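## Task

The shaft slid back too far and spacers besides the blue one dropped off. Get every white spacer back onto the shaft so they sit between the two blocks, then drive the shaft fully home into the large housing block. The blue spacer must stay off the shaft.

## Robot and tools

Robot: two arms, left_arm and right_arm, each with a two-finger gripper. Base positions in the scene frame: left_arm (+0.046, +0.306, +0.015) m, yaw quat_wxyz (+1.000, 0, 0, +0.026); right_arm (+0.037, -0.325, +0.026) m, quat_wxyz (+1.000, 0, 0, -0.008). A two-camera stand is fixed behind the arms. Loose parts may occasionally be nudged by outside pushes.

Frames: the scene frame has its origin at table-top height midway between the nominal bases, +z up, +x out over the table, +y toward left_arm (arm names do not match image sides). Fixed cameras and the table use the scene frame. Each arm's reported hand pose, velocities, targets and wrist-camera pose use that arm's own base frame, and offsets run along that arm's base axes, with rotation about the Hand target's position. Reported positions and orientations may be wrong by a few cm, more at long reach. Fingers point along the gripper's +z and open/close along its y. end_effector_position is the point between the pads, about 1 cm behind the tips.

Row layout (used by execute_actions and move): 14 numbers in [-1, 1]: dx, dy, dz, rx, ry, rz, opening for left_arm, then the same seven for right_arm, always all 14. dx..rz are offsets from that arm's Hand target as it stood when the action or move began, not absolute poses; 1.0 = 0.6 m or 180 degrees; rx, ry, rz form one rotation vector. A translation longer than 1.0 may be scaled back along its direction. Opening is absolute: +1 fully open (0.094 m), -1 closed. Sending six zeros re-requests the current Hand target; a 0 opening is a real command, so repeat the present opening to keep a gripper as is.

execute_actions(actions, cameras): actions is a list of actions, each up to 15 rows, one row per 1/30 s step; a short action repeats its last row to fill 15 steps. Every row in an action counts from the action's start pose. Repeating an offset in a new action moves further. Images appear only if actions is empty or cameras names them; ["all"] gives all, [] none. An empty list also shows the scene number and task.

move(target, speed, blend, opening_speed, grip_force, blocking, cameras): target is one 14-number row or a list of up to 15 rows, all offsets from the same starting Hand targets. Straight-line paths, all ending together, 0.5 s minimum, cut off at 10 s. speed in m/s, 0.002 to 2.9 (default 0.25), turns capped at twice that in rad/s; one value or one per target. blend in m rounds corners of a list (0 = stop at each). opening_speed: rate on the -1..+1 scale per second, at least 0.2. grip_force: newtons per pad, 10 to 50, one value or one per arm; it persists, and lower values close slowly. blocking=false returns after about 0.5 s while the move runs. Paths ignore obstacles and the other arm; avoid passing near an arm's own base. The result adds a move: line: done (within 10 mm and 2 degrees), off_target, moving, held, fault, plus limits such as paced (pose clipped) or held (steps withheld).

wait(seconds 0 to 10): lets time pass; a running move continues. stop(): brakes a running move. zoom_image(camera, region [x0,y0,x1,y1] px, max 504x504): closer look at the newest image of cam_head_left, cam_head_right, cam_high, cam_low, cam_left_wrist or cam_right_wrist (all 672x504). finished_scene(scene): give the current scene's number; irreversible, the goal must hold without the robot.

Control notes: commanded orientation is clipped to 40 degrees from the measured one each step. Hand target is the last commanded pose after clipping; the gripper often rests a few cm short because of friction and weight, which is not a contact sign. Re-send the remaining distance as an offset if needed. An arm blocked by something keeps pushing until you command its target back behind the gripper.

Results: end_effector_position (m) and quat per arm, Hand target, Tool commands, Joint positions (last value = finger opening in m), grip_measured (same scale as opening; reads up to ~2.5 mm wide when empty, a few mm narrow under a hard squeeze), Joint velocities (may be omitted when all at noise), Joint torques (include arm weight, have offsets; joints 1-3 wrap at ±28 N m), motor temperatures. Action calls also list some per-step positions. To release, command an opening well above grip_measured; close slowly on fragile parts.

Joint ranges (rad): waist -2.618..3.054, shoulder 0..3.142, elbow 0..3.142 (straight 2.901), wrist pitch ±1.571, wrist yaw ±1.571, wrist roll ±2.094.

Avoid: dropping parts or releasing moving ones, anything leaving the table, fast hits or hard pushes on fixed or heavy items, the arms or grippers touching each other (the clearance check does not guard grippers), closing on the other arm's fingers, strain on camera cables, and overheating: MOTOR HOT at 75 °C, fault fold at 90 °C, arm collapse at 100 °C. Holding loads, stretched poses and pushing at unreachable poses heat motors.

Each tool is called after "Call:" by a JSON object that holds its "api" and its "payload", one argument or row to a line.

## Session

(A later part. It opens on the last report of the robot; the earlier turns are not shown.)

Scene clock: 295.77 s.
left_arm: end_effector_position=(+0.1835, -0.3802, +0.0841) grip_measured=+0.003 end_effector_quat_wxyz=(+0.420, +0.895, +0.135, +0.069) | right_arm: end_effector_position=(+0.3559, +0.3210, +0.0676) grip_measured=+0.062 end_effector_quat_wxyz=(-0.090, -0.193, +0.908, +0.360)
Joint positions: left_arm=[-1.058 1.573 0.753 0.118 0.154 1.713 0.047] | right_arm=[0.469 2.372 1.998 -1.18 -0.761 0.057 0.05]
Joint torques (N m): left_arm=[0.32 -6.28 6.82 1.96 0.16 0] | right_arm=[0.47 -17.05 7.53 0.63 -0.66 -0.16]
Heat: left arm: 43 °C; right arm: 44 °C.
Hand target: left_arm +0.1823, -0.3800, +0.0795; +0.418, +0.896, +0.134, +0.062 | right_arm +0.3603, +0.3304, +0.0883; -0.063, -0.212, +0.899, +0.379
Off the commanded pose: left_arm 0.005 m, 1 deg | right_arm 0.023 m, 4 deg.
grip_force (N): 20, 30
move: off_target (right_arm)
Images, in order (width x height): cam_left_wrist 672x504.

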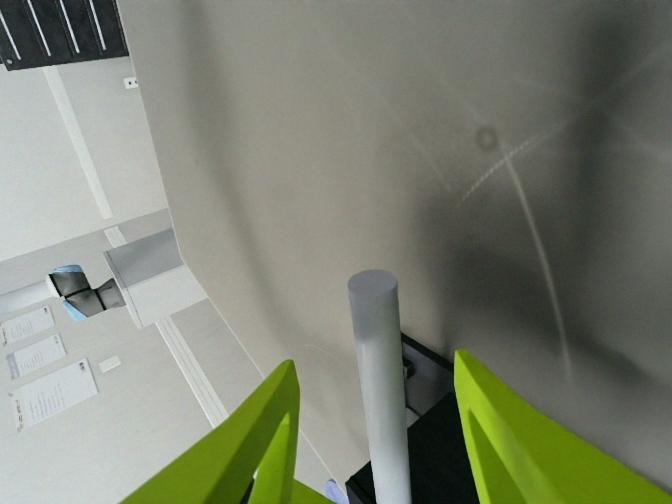

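Call:
{"api": "move", "payload": {
  "target": [0.0052,-0.0171,-0.015,0,0,0,0.0,0,0,0,0,0,0,-0.06],
  "speed": 0.08,
  "cameras": ["cam_left_wrist"]
}}

Call:
{"api": "zoom_image", "payload": {
  "camera": "cam_left_wrist",
  "region": [240, 230, 520, 504]
}}

Scene clock: 297.57 s.
left_arm: end_effector_position=(+0.1855, -0.3839, +0.0685) grip_measured=+0.003 end_effector_quat_wxyz=(+0.413, +0.898, +0.136, +0.066) | right_arm: end_effector_position=(+0.3559, +0.3210, +0.0676) grip_measured=+0.062 end_effector_quat_wxyz=(-0.090, -0.193, +0.908, +0.360)
Joint positions: left_arm=[-1.058 1.631 0.753 0.159 0.155 1.713 0.047] | right_arm=[0.469 2.372 1.998 -1.18 -0.761 0.057 0.05]
Joint torques (N m): left_arm=[-0.39 -6.37 8.55 1.95 0.11 -0.05] | right_arm=[0.47 -17.07 7.53 0.62 -0.67 -0.16]
Heat: left arm: 43 °C; right arm: 44 °C.
Hand target: left_arm +0.1854, -0.3903, +0.0706; +0.418, +0.896, +0.134, +0.062 | right_arm +0.3603, +0.3304, +0.0883; -0.063, -0.212, +0.899, +0.379
Off the commanded pose: left_arm 0.007 m, 1 deg | right_arm 0.023 m, 4 deg.
grip_force (N): 20, 30
move: off_target (right_arm)
Images, in order (width x height): cam_left_wrist 672x504.

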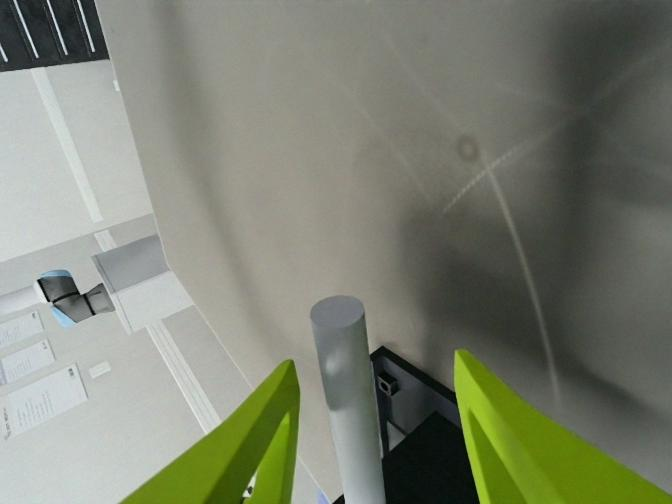

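Scaled by 1.800 from the camera's 672x504 image, which has a finer 960x720 frame.

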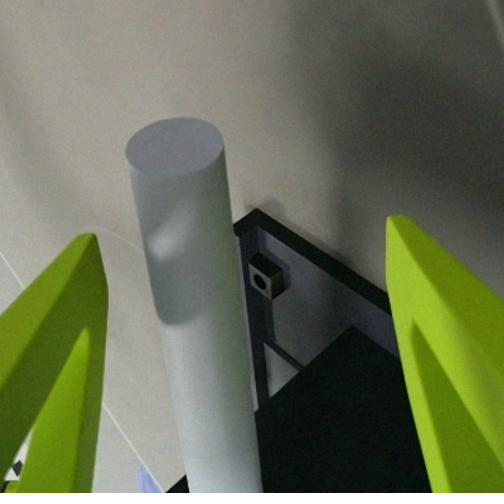

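Call:
{"api": "move", "payload": {
  "target": [0.0063,-0.022,0.006,0,0,0,0.0,0,0,0,0,0,0,-0.06],
  "speed": 0.05,
  "cameras": ["cam_left_wrist"]
}}

Call:
{"api": "zoom_image", "payload": {
  "camera": "cam_left_wrist",
  "region": [240, 230, 520, 504]
}}

Scene clock: 299.20 s.
left_arm: end_effector_position=(+0.1892, -0.3983, +0.0741) grip_measured=+0.003 end_effector_quat_wxyz=(+0.420, +0.895, +0.131, +0.067) | right_arm: end_effector_position=(+0.3559, +0.3210, +0.0676) grip_measured=+0.062 end_effector_quat_wxyz=(-0.090, -0.193, +0.908, +0.360)
Joint positions: left_arm=[-1.067 1.667 0.805 0.16 0.155 1.713 0.047] | right_arm=[0.469 2.372 1.998 -1.18 -0.761 0.057 0.05]
Joint torques (N m): left_arm=[-0.53 -6.64 9.43 1.76 0.05 -0.11] | right_arm=[0.49 -17.07 7.53 0.62 -0.67 -0.15]
Heat: left arm: 43 °C; right arm: 45 °C.
Hand target: left_arm +0.1892, -0.4035, +0.0743; +0.418, +0.896, +0.134, +0.062 | right_arm +0.3603, +0.3304, +0.0883; -0.063, -0.212, +0.899, +0.379
Off the commanded pose: left_arm 0.005 m, 1 deg | right_arm 0.023 m, 4 deg.
grip_force (N): 20, 30
move: off_target (right_arm)
Images, in order (width x height): cam_left_wrist 672x504.

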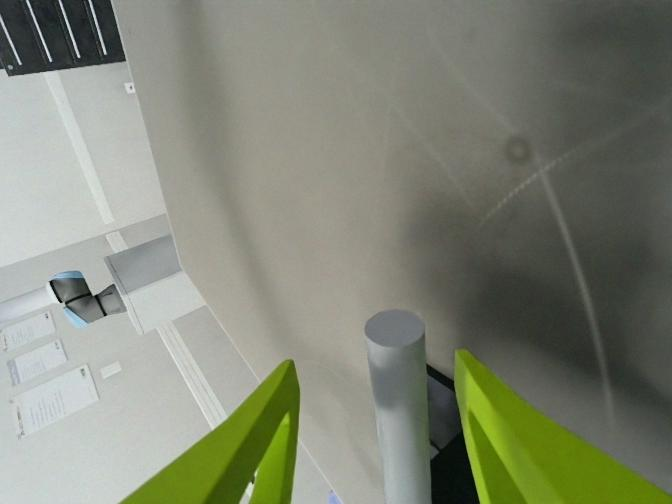

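Scaled by 1.800 from the camera's 672x504 image, which has a finer 960x720 frame.

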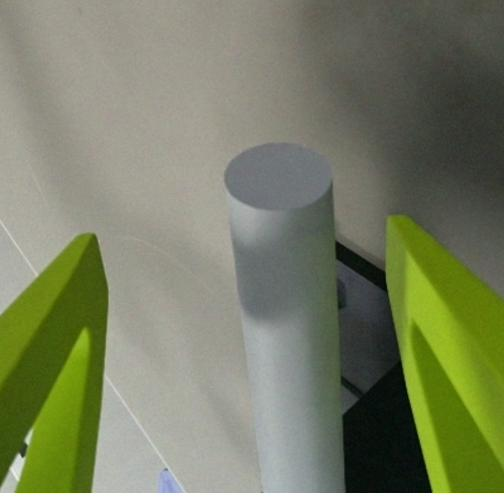

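Call:
{"api": "move", "payload": {
  "target": [-0.0015,0.0052,-0.0125,0,0,0,-0.2,0,0,0,0,0,0,-0.06],
  "speed": 0.05,
  "cameras": ["cam_left_wrist"]
}}

Call:
{"api": "zoom_image", "payload": {
  "camera": "cam_left_wrist",
  "region": [240, 230, 520, 504]
}}

Scene clock: 301.03 s.
left_arm: end_effector_position=(+0.1901, -0.4000, +0.0733) grip_measured=-0.197 end_effector_quat_wxyz=(+0.423, +0.894, +0.130, +0.068) | right_arm: end_effector_position=(+0.3559, +0.3210, +0.0676) grip_measured=+0.062 end_effector_quat_wxyz=(-0.090, -0.193, +0.908, +0.360)
Joint positions: left_arm=[-1.067 1.675 0.805 0.174 0.155 1.713 0.038] | right_arm=[0.469 2.372 1.998 -1.18 -0.761 0.057 0.05]
Joint torques (N m): left_arm=[-0.31 -6.71 6.83 1.96 0.06 -0.09] | right_arm=[0.49 -17.06 7.51 0.62 -0.67 -0.15]
Heat: left arm: 43 °C; right arm: 45 °C.
Hand target: left_arm +0.1883, -0.4004, +0.0668; +0.418, +0.896, +0.134, +0.062 | right_arm +0.3603, +0.3304, +0.0883; -0.063, -0.212, +0.899, +0.379
Off the commanded pose: left_arm 0.007 m, 1 deg | right_arm 0.023 m, 4 deg.
grip_force (N): 20, 30
move: off_target (right_arm)
Images, in order (width x height): cam_left_wrist 672x504.

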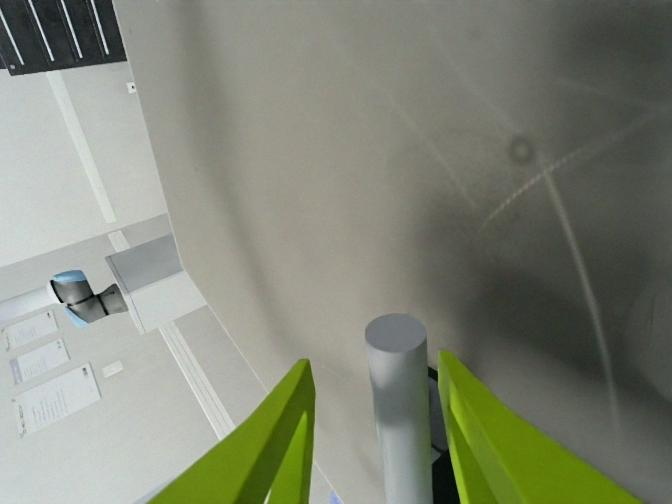

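Scaled by 1.800 from the camera's 672x504 image, which has a finer 960x720 frame.

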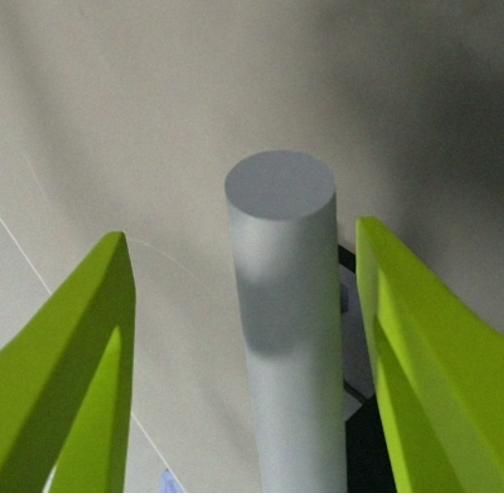

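Call:
{"api": "move", "payload": {
  "target": [-0.0015,0.0075,-0.0083,0,0,0,-0.3,0,0,0,0,0,0,-0.06],
  "speed": 0.05,
  "cameras": ["cam_left_wrist"]
}}

Call:
{"api": "zoom_image", "payload": {
  "camera": "cam_left_wrist",
  "region": [240, 230, 520, 504]
}}

Scene clock: 302.80 s.
left_arm: end_effector_position=(+0.1892, -0.3984, +0.0708) grip_measured=-0.297 end_effector_quat_wxyz=(+0.425, +0.893, +0.130, +0.069) | right_arm: end_effector_position=(+0.3559, +0.3210, +0.0676) grip_measured=+0.062 end_effector_quat_wxyz=(-0.090, -0.193, +0.908, +0.360)
Joint positions: left_arm=[-1.067 1.675 0.787 0.198 0.155 1.713 0.033] | right_arm=[0.469 2.372 1.998 -1.18 -0.761 0.057 0.05]
Joint torques (N m): left_arm=[0.09 -6.84 5.94 1.95 0.1 -0.07] | right_arm=[0.49 -17.05 7.53 0.62 -0.67 -0.16]
Heat: left arm: 43 °C; right arm: 45 °C.
Hand target: left_arm +0.1873, -0.3959, +0.0618; +0.418, +0.896, +0.134, +0.062 | right_arm +0.3603, +0.3304, +0.0883; -0.063, -0.212, +0.899, +0.379
Off the commanded pose: left_arm 0.009 m, 1 deg | right_arm 0.023 m, 4 deg.
grip_force (N): 20, 30
move: off_target (right_arm)
Images, in order (width x height): cam_left_wrist 672x504.

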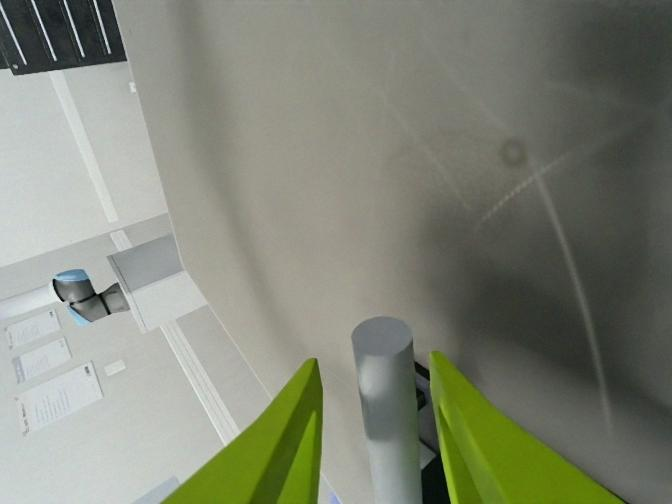

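Scaled by 1.800 from the camera's 672x504 image, which has a finer 960x720 frame.

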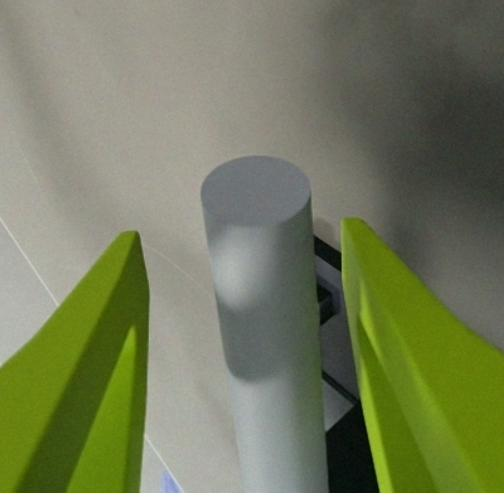

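Call:
{"api": "move", "payload": {
  "target": [0,0,0,0,0,0,-0.85,0,0,0,0,0,0,-0.06],
  "speed": 0.05,
  "opening_speed": 0.5,
  "cameras": ["cam_left_wrist","cam_right_wrist"]
}}

Call:
{"api": "zoom_image", "payload": {
  "camera": "cam_right_wrist",
  "region": [260, 340, 500, 504]
}}

Scene clock: 305.40 s.
left_arm: end_effector_position=(+0.1887, -0.3967, +0.0685) grip_measured=-0.694 end_effector_quat_wxyz=(+0.422, +0.894, +0.133, +0.067) | right_arm: end_effector_position=(+0.3559, +0.3210, +0.0676) grip_measured=+0.062 end_effector_quat_wxyz=(-0.090, -0.193, +0.908, +0.360)
Joint positions: left_arm=[-1.067 1.675 0.783 0.195 0.153 1.707 0.014] | right_arm=[0.469 2.372 1.998 -1.18 -0.761 0.057 0.05]
Joint torques (N m): left_arm=[0.09 -6.79 6.31 2 0.11 -0.02] | right_arm=[0.47 -17.05 7.53 0.62 -0.66 -0.15]
Heat: left arm: 43 °C; right arm: 45 °C.
Hand target: left_arm +0.1874, -0.3959, +0.0618; +0.418, +0.896, +0.134, +0.062 | right_arm +0.3603, +0.3304, +0.0883; -0.063, -0.212, +0.899, +0.379
Off the commanded pose: left_arm 0.007 m, 1 deg | right_arm 0.023 m, 4 deg.
grip_force (N): 20, 30
move: off_target (right_arm)
Images, in order (width x height): cam_left_wrist 672x504, cam_right_wrist 672x504.

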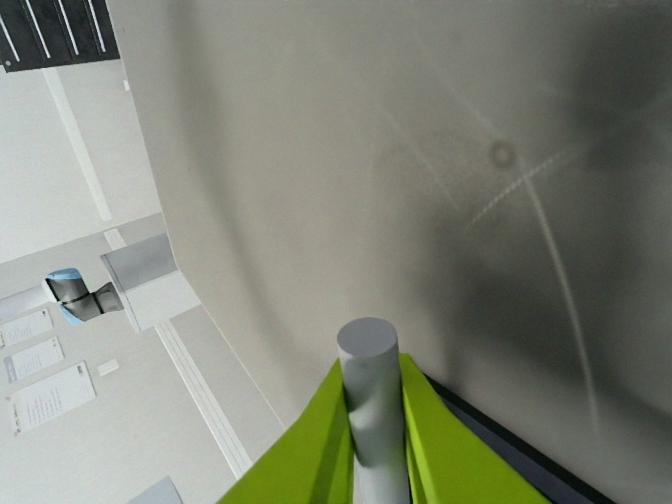

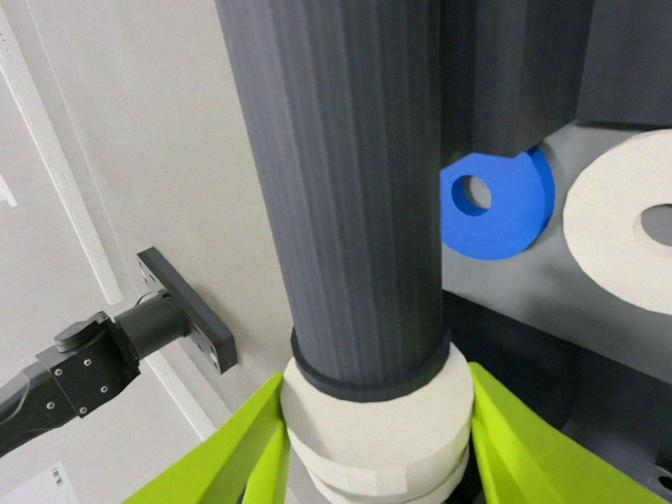

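Scaled by 2.100 from the camera's 672x504 image, which has a finer 960x720 frame.

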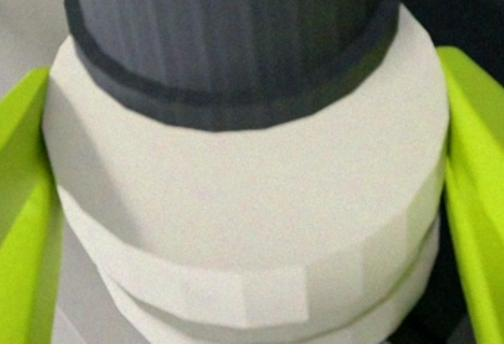

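Call:
{"api": "move", "payload": {
  "target": [0.0205,0.0063,0,0,0,0,-0.85,0,0,0,0,0,0,-0.06],
  "speed": 0.03,
  "cameras": ["cam_left_wrist","cam_right_wrist"]
}}

Call:
{"api": "zoom_image", "payload": {
  "camera": "cam_right_wrist",
  "region": [260, 340, 500, 504]
}}

Scene clock: 307.77 s.
left_arm: end_effector_position=(+0.1905, -0.3948, +0.0676) grip_measured=-0.695 end_effector_quat_wxyz=(+0.425, +0.894, +0.128, +0.053) | right_arm: end_effector_position=(+0.3559, +0.3210, +0.0676) grip_measured=+0.062 end_effector_quat_wxyz=(-0.090, -0.193, +0.908, +0.360)
Joint positions: left_arm=[-1.04 1.68 0.783 0.195 0.204 1.722 0.014] | right_arm=[0.469 2.372 1.998 -1.18 -0.761 0.057 0.05]
Joint torques (N m): left_arm=[1.44 -6.37 7.43 1.91 -0.04 0.11] | right_arm=[0.47 -17.06 7.53 0.62 -0.67 -0.14]
Heat: left arm: 43 °C; right arm: 45 °C.
Hand target: left_arm +0.1996, -0.3921, +0.0618; +0.418, +0.896, +0.134, +0.062 | right_arm +0.3603, +0.3304, +0.0883; -0.063, -0.212, +0.899, +0.379
Off the commanded pose: left_arm 0.011 m, 2 deg | right_arm 0.023 m, 4 deg.
grip_force (N): 20, 30
move: off_target (left_arm, right_arm)
Images, in order (width x height): cam_left_wrist 672x504, cam_right_wrist 672x504.

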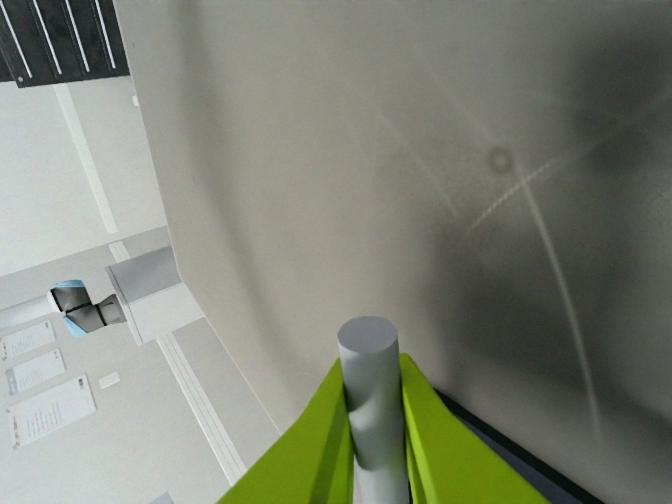

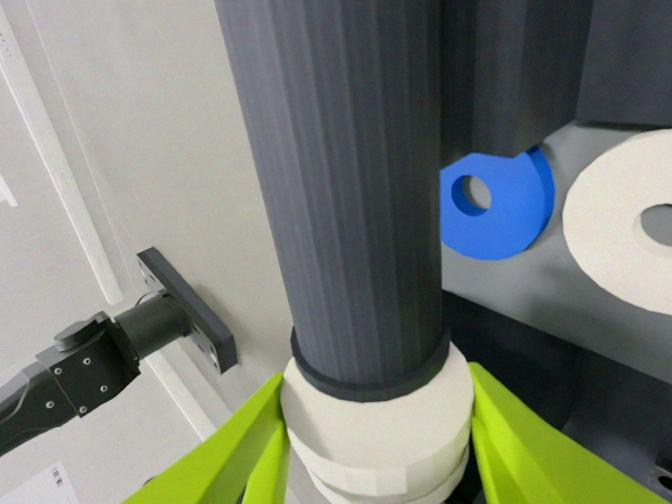

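Scaled by 2.100 from the camera's 672x504 image, which has a finer 960x720 frame.

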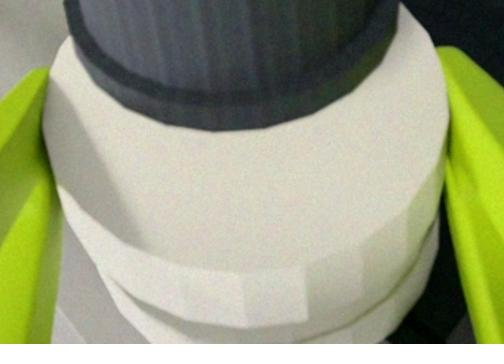

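Call:
{"api": "move", "payload": {
  "target": [0.013,0.004,0,0,0,0,-0.85,0,0,0,0,0,0,-0.06],
  "speed": 0.03,
  "cameras": ["cam_left_wrist","cam_right_wrist"]
}}

Call:
{"api": "zoom_image", "payload": {
  "camera": "cam_right_wrist",
  "region": [260, 340, 500, 504]
}}

Scene clock: 309.07 s.
left_arm: end_effector_position=(+0.1908, -0.3943, +0.0674) grip_measured=-0.695 end_effector_quat_wxyz=(+0.430, +0.894, +0.121, +0.041) | right_arm: end_effector_position=(+0.3559, +0.3210, +0.0676) grip_measured=+0.062 end_effector_quat_wxyz=(-0.090, -0.193, +0.908, +0.360)
Joint positions: left_arm=[-1.022 1.684 0.783 0.198 0.246 1.735 0.014] | right_arm=[0.469 2.372 1.998 -1.18 -0.761 0.057 0.05]
Joint torques (N m): left_arm=[2.1 -6.3 8.23 1.8 -0.24 0.15] | right_arm=[0.47 -17.07 7.51 0.63 -0.67 -0.15]
Heat: left arm: 43 °C; right arm: 45 °C.
Hand target: left_arm +0.2075, -0.3897, +0.0617; +0.418, +0.896, +0.134, +0.062 | right_arm +0.3603, +0.3304, +0.0883; -0.063, -0.212, +0.899, +0.379
Off the commanded pose: left_arm 0.018 m, 3 deg | right_arm 0.023 m, 4 deg.
grip_force (N): 20, 30
move: off_target (left_arm, right_arm)
Images, in order (width x height): cam_left_wrist 672x504, cam_right_wrist 672x504.

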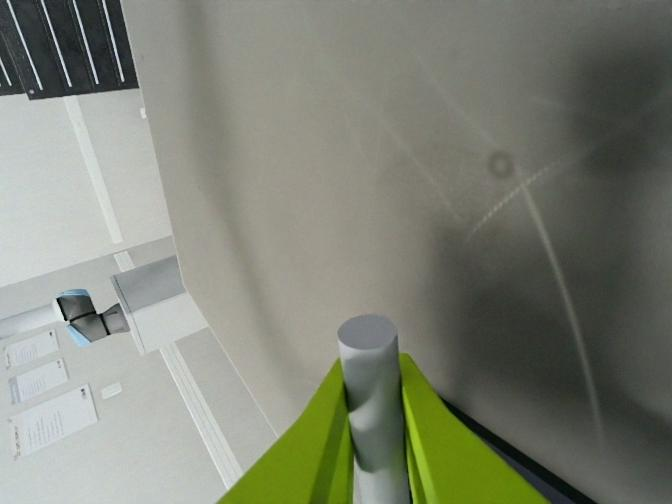

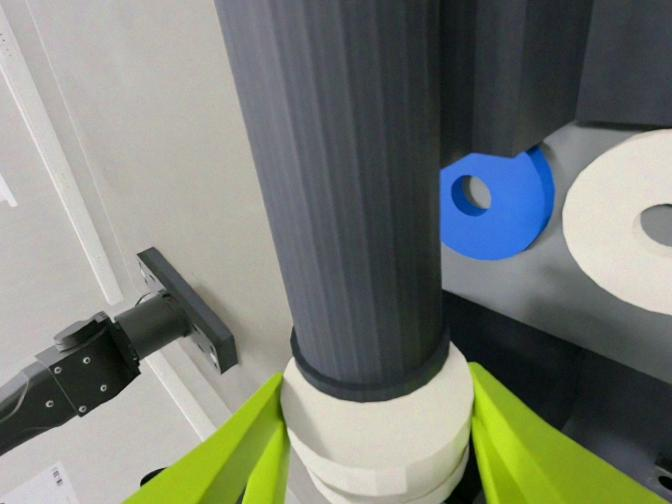

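Scaled by 2.100 from the camera's 672x504 image, which has a finer 960x720 frame.

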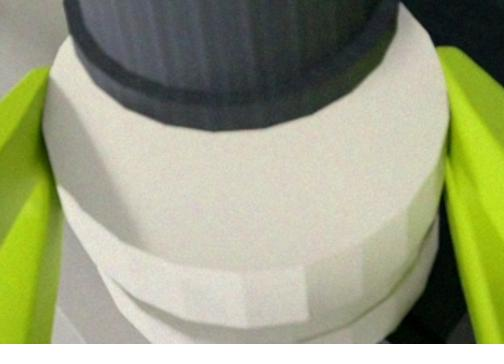

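Call:
{"api": "zoom_image", "payload": {
  "camera": "cam_right_wrist",
  "region": [430, 360, 500, 470]
}}

Call:
{"api": "zoom_image", "payload": {
  "camera": "cam_right_wrist",
  "region": [270, 400, 380, 504]
}}

Call:
{"api": "zoom_image", "payload": {
  "camera": "cam_right_wrist",
  "region": [360, 420, 480, 504]
}}

Scaled by 4.582 from the camera's 672x504 image, which has a finer 960x720 frame.

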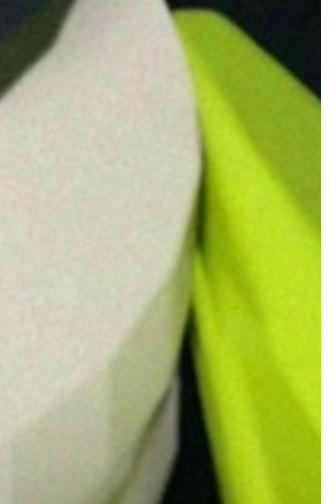

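Scaled by 4.582 from the camera's 672x504 image, which has a finer 960x720 frame.

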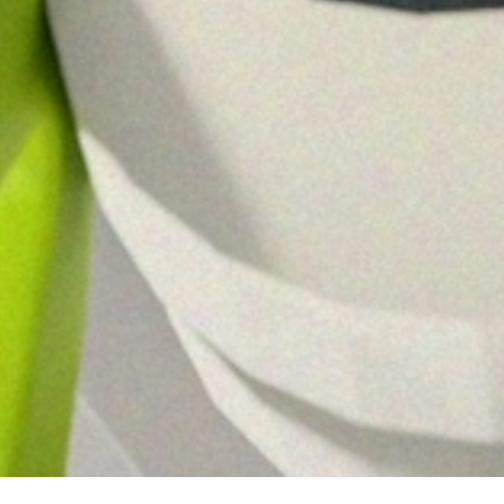

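Scaled by 4.200 from the camera's 672x504 image, which has a finer 960x720 frame.

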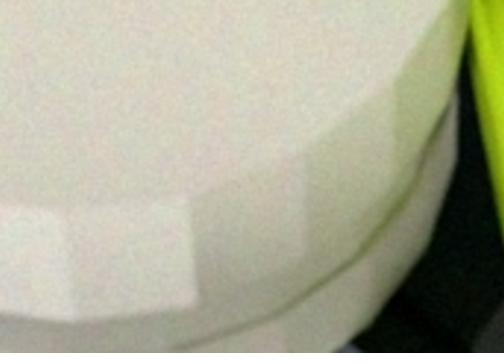

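Call:
{"api": "execute_actions", "payload": {
  "actions": [],
  "cameras": ["cam_head_left","cam_head_right","cam_high"]
}}

Call:
{"api": "zoom_image", "payload": {
  "camera": "cam_head_left",
  "region": [260, 90, 400, 230]
}}

Call:
{"api": "zoom_image", "payload": {
  "camera": "cam_head_right",
  "region": [260, 90, 400, 230]
}}

Call:
{"api": "zoom_image", "payload": {
  "camera": "cam_high",
  "region": [280, 180, 400, 310]
}}

Scene clock: 315.87 s.
left_arm: end_effector_position=(+0.1907, -0.3944, +0.0674) grip_measured=-0.695 end_effector_quat_wxyz=(+0.430, +0.894, +0.121, +0.041) | right_arm: end_effector_position=(+0.3559, +0.3210, +0.0676) grip_measured=+0.062 end_effector_quat_wxyz=(-0.090, -0.193, +0.908, +0.360)
Joint positions: left_arm=[-1.022 1.684 0.783 0.198 0.246 1.735 0.014] | right_arm=[0.469 2.372 1.998 -1.18 -0.761 0.057 0.05]
Joint velocities: within noise
Joint torques (N m): left_arm=[2.11 -6.3 8.23 1.81 -0.24 0.15] | right_arm=[0.46 -17.07 7.53 0.62 -0.66 -0.15]
Motor temperatures (°C): left_arm=[25 27 36 42 24 24 28] | right_arm=[25 46 29 31 24 25 25]
Heat: left arm: 42 °C; right arm: 46 °C.
Hand target: left_arm +0.2074, -0.3897, +0.0617; +0.418, +0.896, +0.134, +0.062 | right_arm +0.3603, +0.3304, +0.0883; -0.063, -0.212, +0.899, +0.379
Tool commands: left_gripper/opening=-0.85 right_gripper/opening=-0.06
Off the commanded pose: left_arm 0.018 m, 3 deg | right_arm 0.023 m, 4 deg.
grip_force (N): 20, 30
Images, in order (width x height): cam_head_left 672x504, cam_head_right 672x504, cam_high 672x504.

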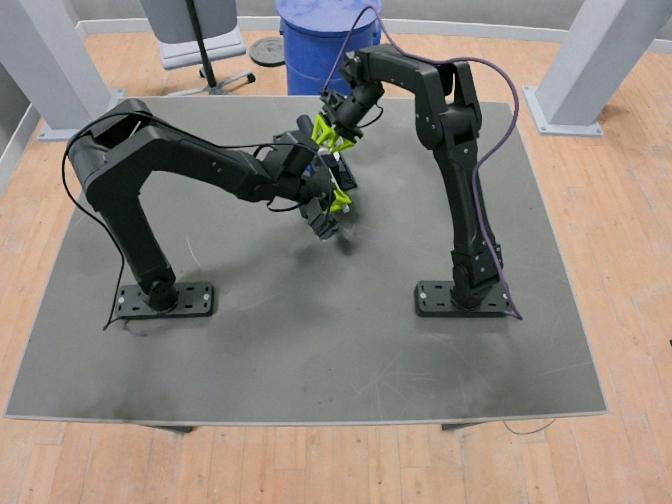

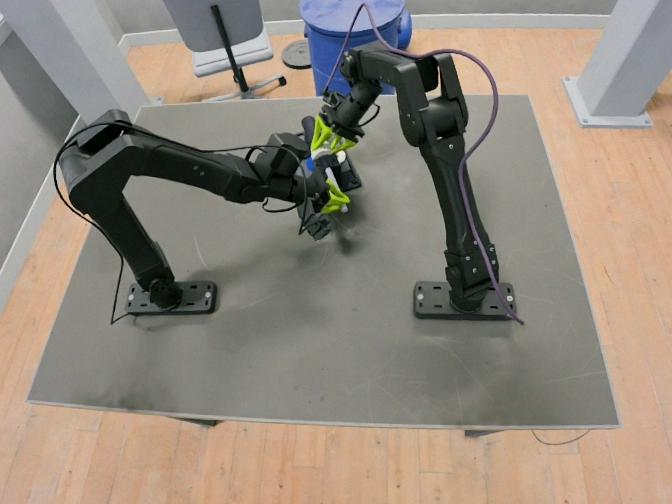

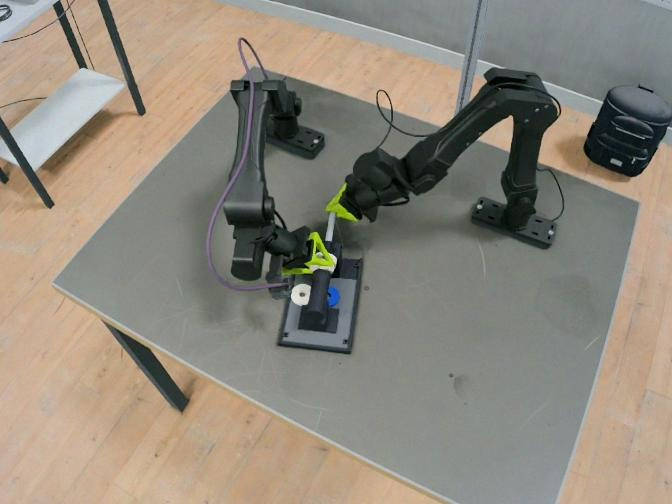

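Scaled by 3.600 from the camera's 672x504 image, which has a finer 960x720 frame.

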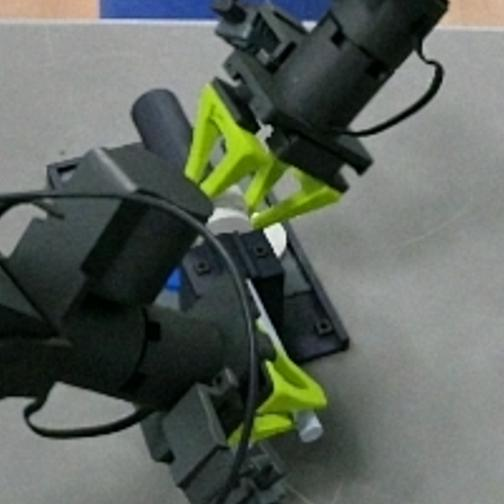

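Scaled by 3.600 from the camera's 672x504 image, which has a finer 960x720 frame.

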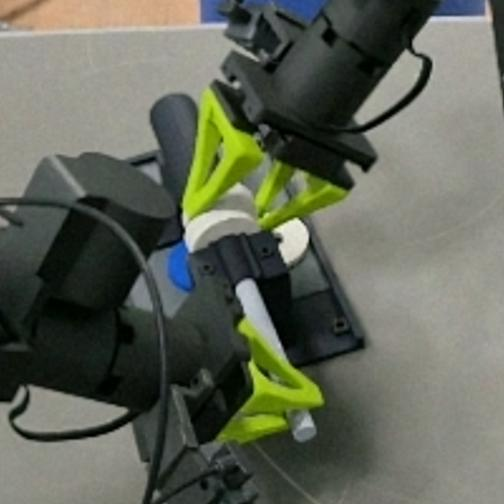

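Scaled by 3.877 from the camera's 672x504 image, which has a finer 960x720 frame.

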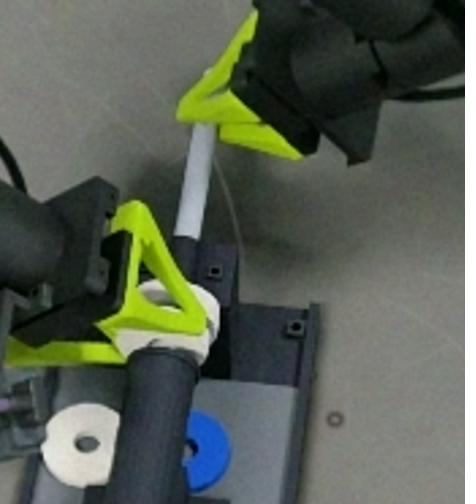

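Call:
{"api": "move", "payload": {
  "target": [0,0,0,0,0,0,-0.85,-0.0006,0.0024,0,0,0,0,-0.06],
  "speed": 0.03,
  "cameras": ["cam_right_wrist"]
}}

Scene clock: 319.13 s.
left_arm: end_effector_position=(+0.1907, -0.3944, +0.0674) grip_measured=-0.695 end_effector_quat_wxyz=(+0.430, +0.894, +0.121, +0.041) | right_arm: end_effector_position=(+0.3551, +0.3220, +0.0676) grip_measured=+0.062 end_effector_quat_wxyz=(-0.090, -0.194, +0.908, +0.360)
Joint positions: left_arm=[-1.022 1.684 0.783 0.198 0.246 1.735 0.014] | right_arm=[0.472 2.372 1.998 -1.18 -0.761 0.057 0.05]
Joint torques (N m): left_arm=[2.11 -6.31 8.23 1.8 -0.24 0.15] | right_arm=[0.49 -17.02 7.61 0.65 -0.66 -0.1]
Heat: left arm: 42 °C; right arm: 46 °C.
Hand target: left_arm +0.2074, -0.3897, +0.0617; +0.418, +0.896, +0.134, +0.062 | right_arm +0.3598, +0.3319, +0.0883; -0.063, -0.212, +0.899, +0.379
Off the commanded pose: left_arm 0.018 m, 3 deg | right_arm 0.023 m, 4 deg.
grip_force (N): 20, 30
move: off_target (left_arm, right_arm)
Images, in order (width x height): cam_right_wrist 672x504.

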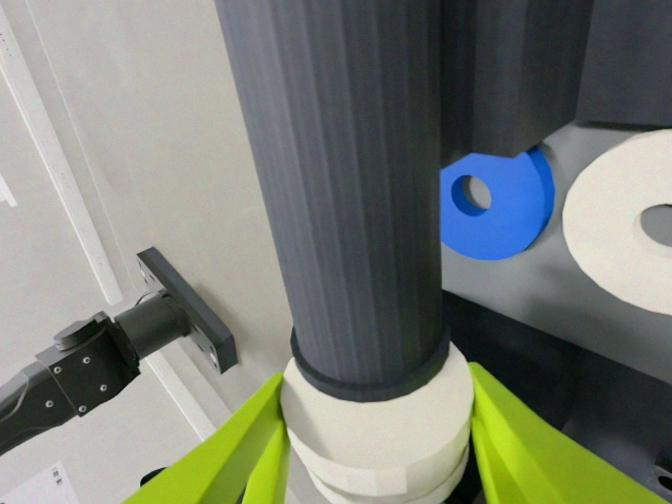

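Call:
{"api": "zoom_image", "payload": {
  "camera": "cam_right_wrist",
  "region": [220, 200, 500, 450]
}}

Scaled by 1.800 from the camera's 672x504 image, which has a finer 960x720 frame.

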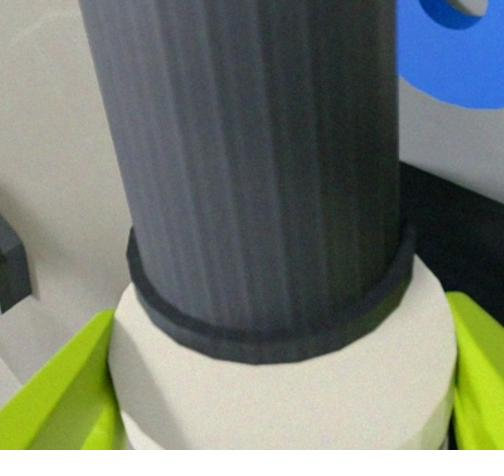

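Call:
{"api": "wait", "payload": {
  "seconds": 0.2,
  "cameras": ["cam_right_wrist"]
}}

Scene clock: 320.20 s.
left_arm: end_effector_position=(+0.1907, -0.3944, +0.0674) grip_measured=-0.695 end_effector_quat_wxyz=(+0.430, +0.894, +0.121, +0.041) | right_arm: end_effector_position=(+0.3551, +0.3220, +0.0676) grip_measured=+0.062 end_effector_quat_wxyz=(-0.090, -0.194, +0.908, +0.360)
Joint positions: left_arm=[-1.022 1.684 0.783 0.198 0.246 1.735 0.014] | right_arm=[0.472 2.372 1.998 -1.18 -0.761 0.057 0.05]
Joint torques (N m): left_arm=[2.11 -6.3 8.23 1.8 -0.24 0.15] | right_arm=[0.51 -17.02 7.61 0.66 -0.67 -0.11]
Heat: left arm: 42 °C; right arm: 46 °C.
Hand target: left_arm +0.2074, -0.3897, +0.0617; +0.418, +0.896, +0.134, +0.062 | right_arm +0.3598, +0.3319, +0.0883; -0.063, -0.212, +0.899, +0.379
Tool commands: left_gripper/opening=-0.85 right_gripper/opening=-0.06
Off the commanded pose: left_arm 0.018 m, 3 deg | right_arm 0.023 m, 4 deg.
grip_force (N): 20, 30
wait: 0.20 s; at rest from the start
Images, in order (width x height): cam_right_wrist 672x504.

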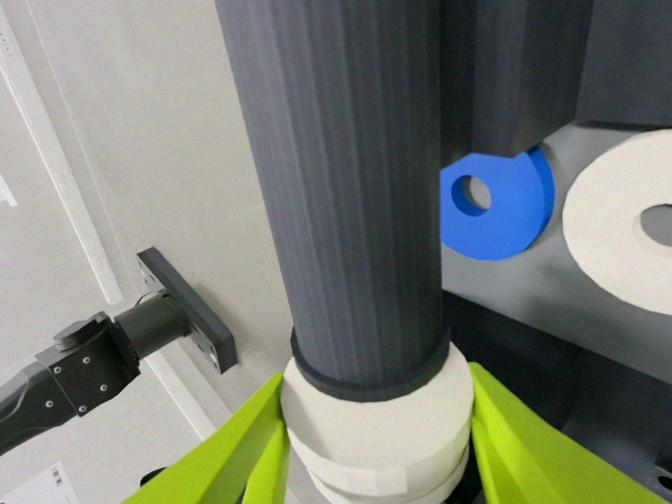

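Call:
{"api": "execute_actions", "payload": {
  "actions": []
}}

Scene clock: 322.97 s.
left_arm: end_effector_position=(+0.1907, -0.3944, +0.0674) grip_measured=-0.695 end_effector_quat_wxyz=(+0.430, +0.894, +0.121, +0.041) | right_arm: end_effector_position=(+0.3551, +0.3220, +0.0676) grip_measured=+0.062 end_effector_quat_wxyz=(-0.090, -0.194, +0.908, +0.360)
Joint positions: left_arm=[-1.022 1.684 0.783 0.198 0.246 1.735 0.014] | right_arm=[0.472 2.372 1.998 -1.18 -0.761 0.057 0.05]
Joint velocities: within noise
Joint torques (N m): left_arm=[2.11 -6.31 8.23 1.81 -0.24 0.15] | right_arm=[0.5 -17.03 7.61 0.65 -0.66 -0.11]
Motor temperatures (°C): left_arm=[25 27 36 42 24 24 28] | right_arm=[25 46 29 31 24 25 25]
Heat: left arm: 42 °C; right arm: 46 °C.
Hand target: left_arm +0.2074, -0.3897, +0.0617; +0.418, +0.896, +0.134, +0.062 | right_arm +0.3598, +0.3319, +0.0883; -0.063, -0.212, +0.899, +0.379
Tool commands: left_gripper/opening=-0.85 right_gripper/opening=-0.06
Off the commanded pose: left_arm 0.018 m, 3 deg | right_arm 0.023 m, 4 deg.
grip_force (N): 20, 30

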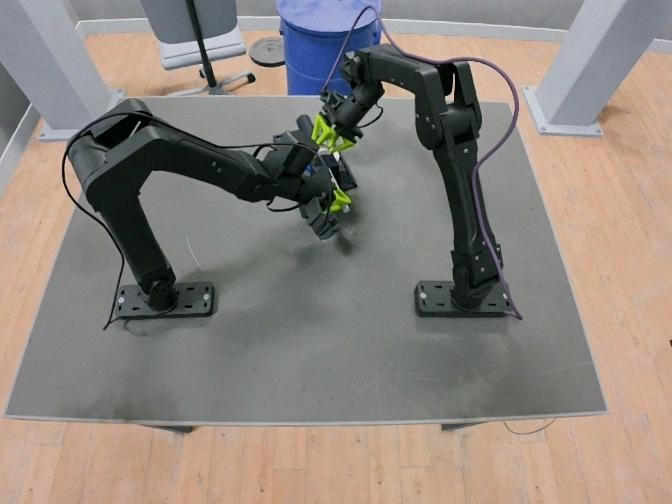

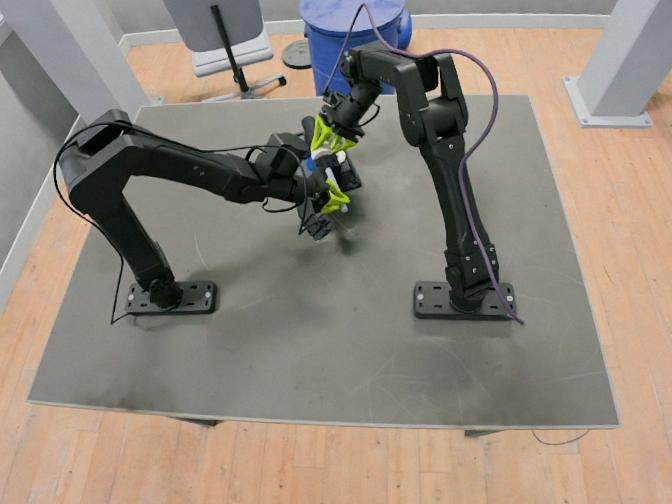

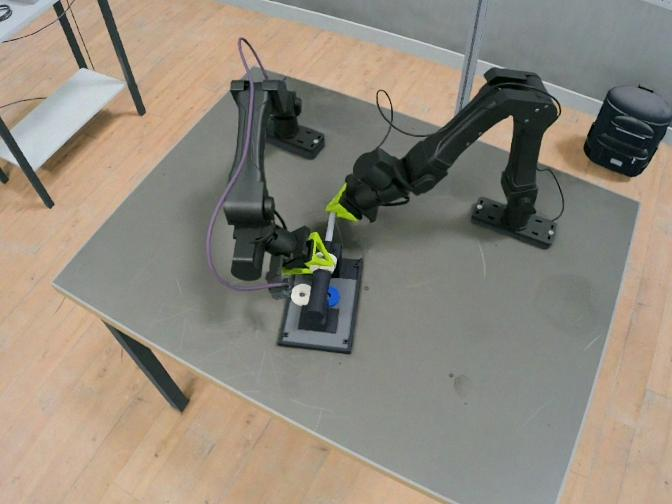

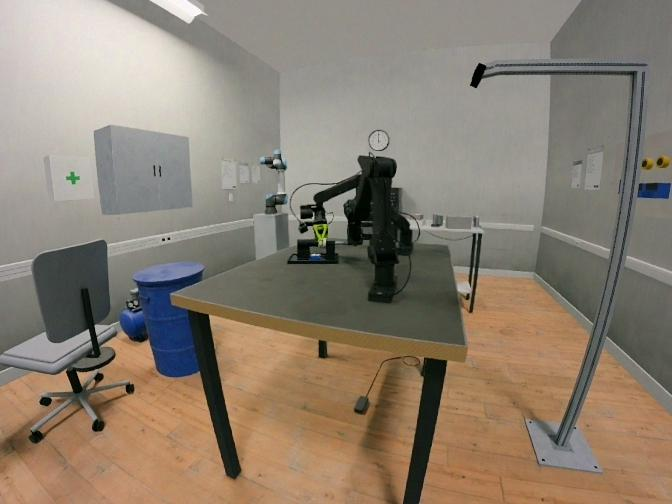

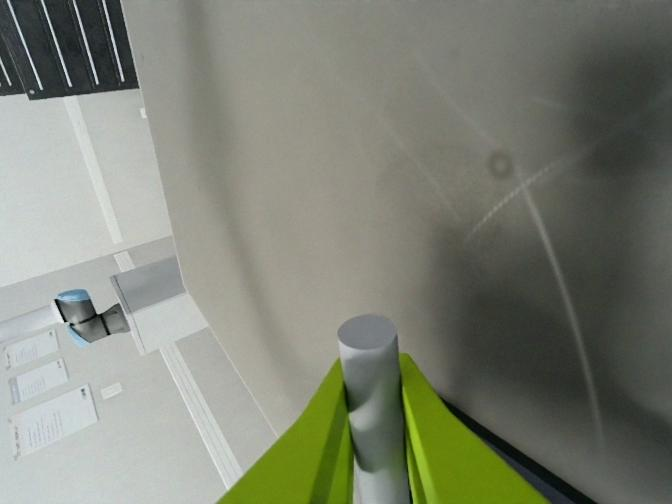

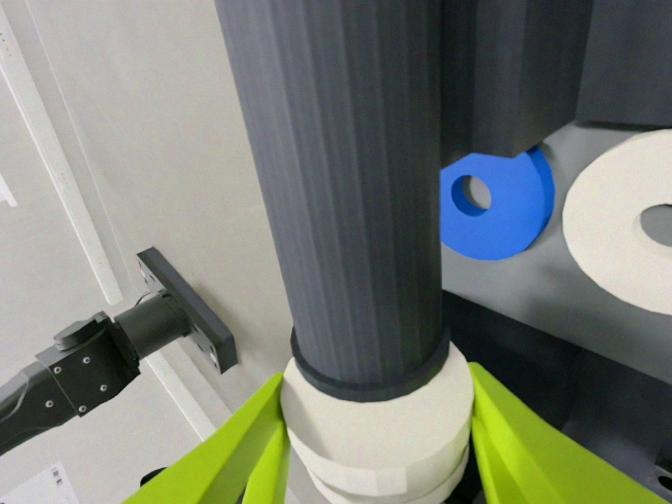

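Call:
{"api": "zoom_image", "payload": {
  "camera": "cam_right_wrist",
  "region": [220, 300, 540, 504]
}}

Call:
{"api": "zoom_image", "payload": {
  "camera": "cam_head_left",
  "region": [280, 90, 400, 250]
}}

Scaled by 1.575 from the camera's 672x504 image, which has a finer 960x720 frame.

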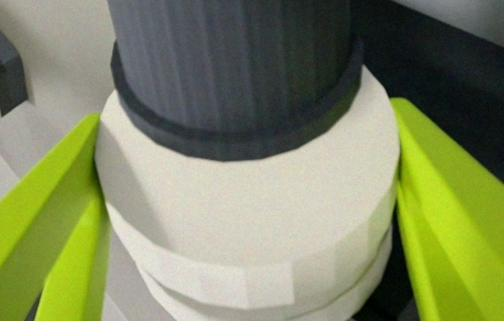

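Scaled by 3.150 from the camera's 672x504 image, which has a finer 960x720 frame.

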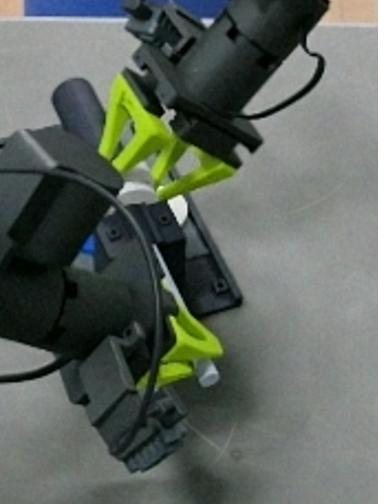

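Call:
{"api": "zoom_image", "payload": {
  "camera": "cam_right_wrist",
  "region": [270, 340, 490, 504]
}}

Scaled by 2.291 from the camera's 672x504 image, which has a finer 960x720 frame.

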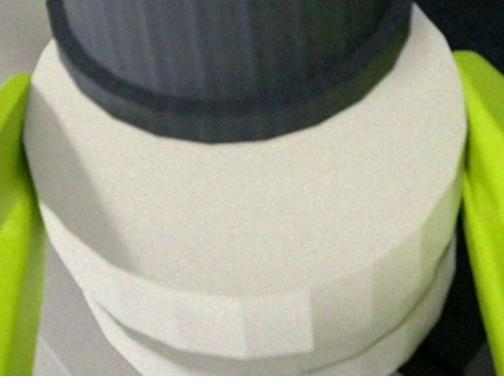

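Call:
{"api": "zoom_image", "payload": {
  "camera": "cam_high",
  "region": [270, 190, 370, 360]
}}

Call:
{"api": "zoom_image", "payload": {
  "camera": "cam_head_right",
  "region": [280, 100, 400, 250]
}}

Scaled by 2.965 from the camera's 672x504 image, which has a finer 960x720 frame.

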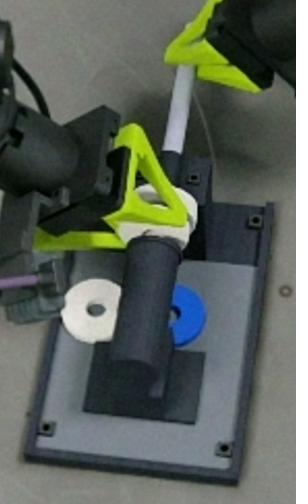

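Scaled by 3.360 from the camera's 672x504 image, which has a finer 960x720 frame.

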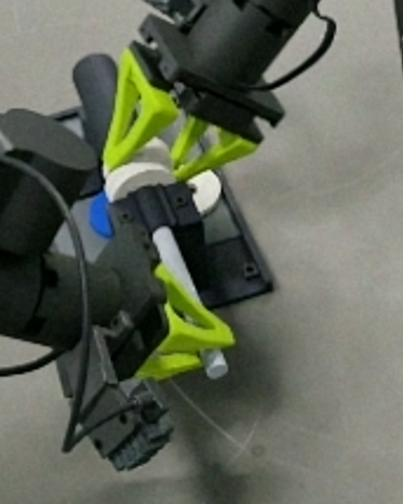

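Call:
{"api": "move", "payload": {
  "target": [0,0,0,0,0,0,-0.85, -0.000668,0.001554,0.001608,0.00222,0.00102,-0.00006,-0.06],
  "speed": 0.05,
  "cameras": []
}}

Scene clock: 331.93 s.
left_arm: end_effector_position=(+0.1907, -0.3944, +0.0674) grip_measured=-0.695 end_effector_quat_wxyz=(+0.430, +0.894, +0.121, +0.041) | right_arm: end_effector_position=(+0.3551, +0.3220, +0.0676) grip_measured=+0.062 end_effector_quat_wxyz=(-0.090, -0.194, +0.908, +0.360)
Joint positions: left_arm=[-1.022 1.684 0.783 0.198 0.246 1.735 0.014] | right_arm=[0.472 2.372 1.998 -1.18 -0.761 0.057 0.05]
Joint torques (N m): left_arm=[2.11 -6.3 8.23 1.8 -0.24 0.15] | right_arm=[0.5 -17.06 7.54 0.66 -0.75 -0.1]
Heat: left arm: 42 °C; right arm: 46 °C.
Hand target: left_arm +0.2074, -0.3897, +0.0617; +0.418, +0.896, +0.134, +0.062 | right_arm +0.3594, +0.3328, +0.0893; -0.064, -0.212, +0.897, +0.382
Off the commanded pose: left_arm 0.018 m, 3 deg | right_arm 0.025 m, 5 deg.
grip_force (N): 20, 30
move: off_target (left_arm, right_arm)
No camera images: "cameras" was empty.

Call:
{"api": "move", "payload": {
  "target": [0,0,0,0,0,0,-0.85, -0.001336,0.003108,0.003216,0.00444,0.00204,-0.00012,-0.06],
  "speed": 0.05,
  "cameras": []
}}

Call:
{"api": "move", "payload": {
  "target": [0,0,0,0,0,0,-0.85, -0.001336,0.003108,0.003216,0.00444,0.00204,-0.00012,-0.06],
  "speed": 0.05,
  "cameras": []
}}

Scene clock: 333.10 s.
left_arm: end_effector_position=(+0.1907, -0.3944, +0.0674) grip_measured=-0.695 end_effector_quat_wxyz=(+0.430, +0.894, +0.121, +0.041) | right_arm: end_effector_position=(+0.3553, +0.3226, +0.0680) grip_measured=+0.062 end_effector_quat_wxyz=(-0.089, -0.195, +0.907, +0.362)
Joint positions: left_arm=[-1.022 1.684 0.783 0.198 0.246 1.735 0.014] | right_arm=[0.472 2.372 1.998 -1.178 -0.764 0.057 0.05]
Joint torques (N m): left_arm=[2.11 -6.3 8.21 1.8 -0.24 0.15] | right_arm=[0.5 -17.11 7.46 0.67 -0.88 -0.07]
Heat: left arm: 42 °C; right arm: 46 °C.
Hand target: left_arm +0.2074, -0.3897, +0.0617; +0.418, +0.896, +0.134, +0.062 | right_arm +0.3586, +0.3347, +0.0912; -0.065, -0.211, +0.894, +0.389
Off the commanded pose: left_arm 0.018 m, 3 deg | right_arm 0.026 m, 5 deg.
grip_force (N): 20, 30
move: off_target (left_arm, right_arm)
No camera images: "cameras" was empty.

Scene clock: 333.80 s.
left_arm: end_effector_position=(+0.1908, -0.3944, +0.0675) grip_measured=-0.695 end_effector_quat_wxyz=(+0.430, +0.894, +0.121, +0.041) | right_arm: end_effector_position=(+0.3553, +0.3228, +0.0682) grip_measured=+0.062 end_effector_quat_wxyz=(-0.089, -0.195, +0.907, +0.363)
Joint positions: left_arm=[-1.022 1.684 0.783 0.199 0.246 1.735 0.014] | right_arm=[0.472 2.372 1.998 -1.177 -0.766 0.057 0.05]
Joint torques (N m): left_arm=[2.11 -6.3 8.23 1.8 -0.24 0.14] | right_arm=[0.53 -17.18 7.36 0.68 -1.01 -0.06]
Heat: left arm: 42 °C; right arm: 47 °C.
Hand target: left_arm +0.2074, -0.3897, +0.0618; +0.418, +0.896, +0.134, +0.062 | right_arm +0.3578, +0.3366, +0.0931; -0.066, -0.210, +0.891, +0.396
Off the commanded pose: left_arm 0.018 m, 3 deg | right_arm 0.029 m, 5 deg.
grip_force (N): 20, 30
move: off_target (left_arm, right_arm)
No camera images: "cameras" was empty.


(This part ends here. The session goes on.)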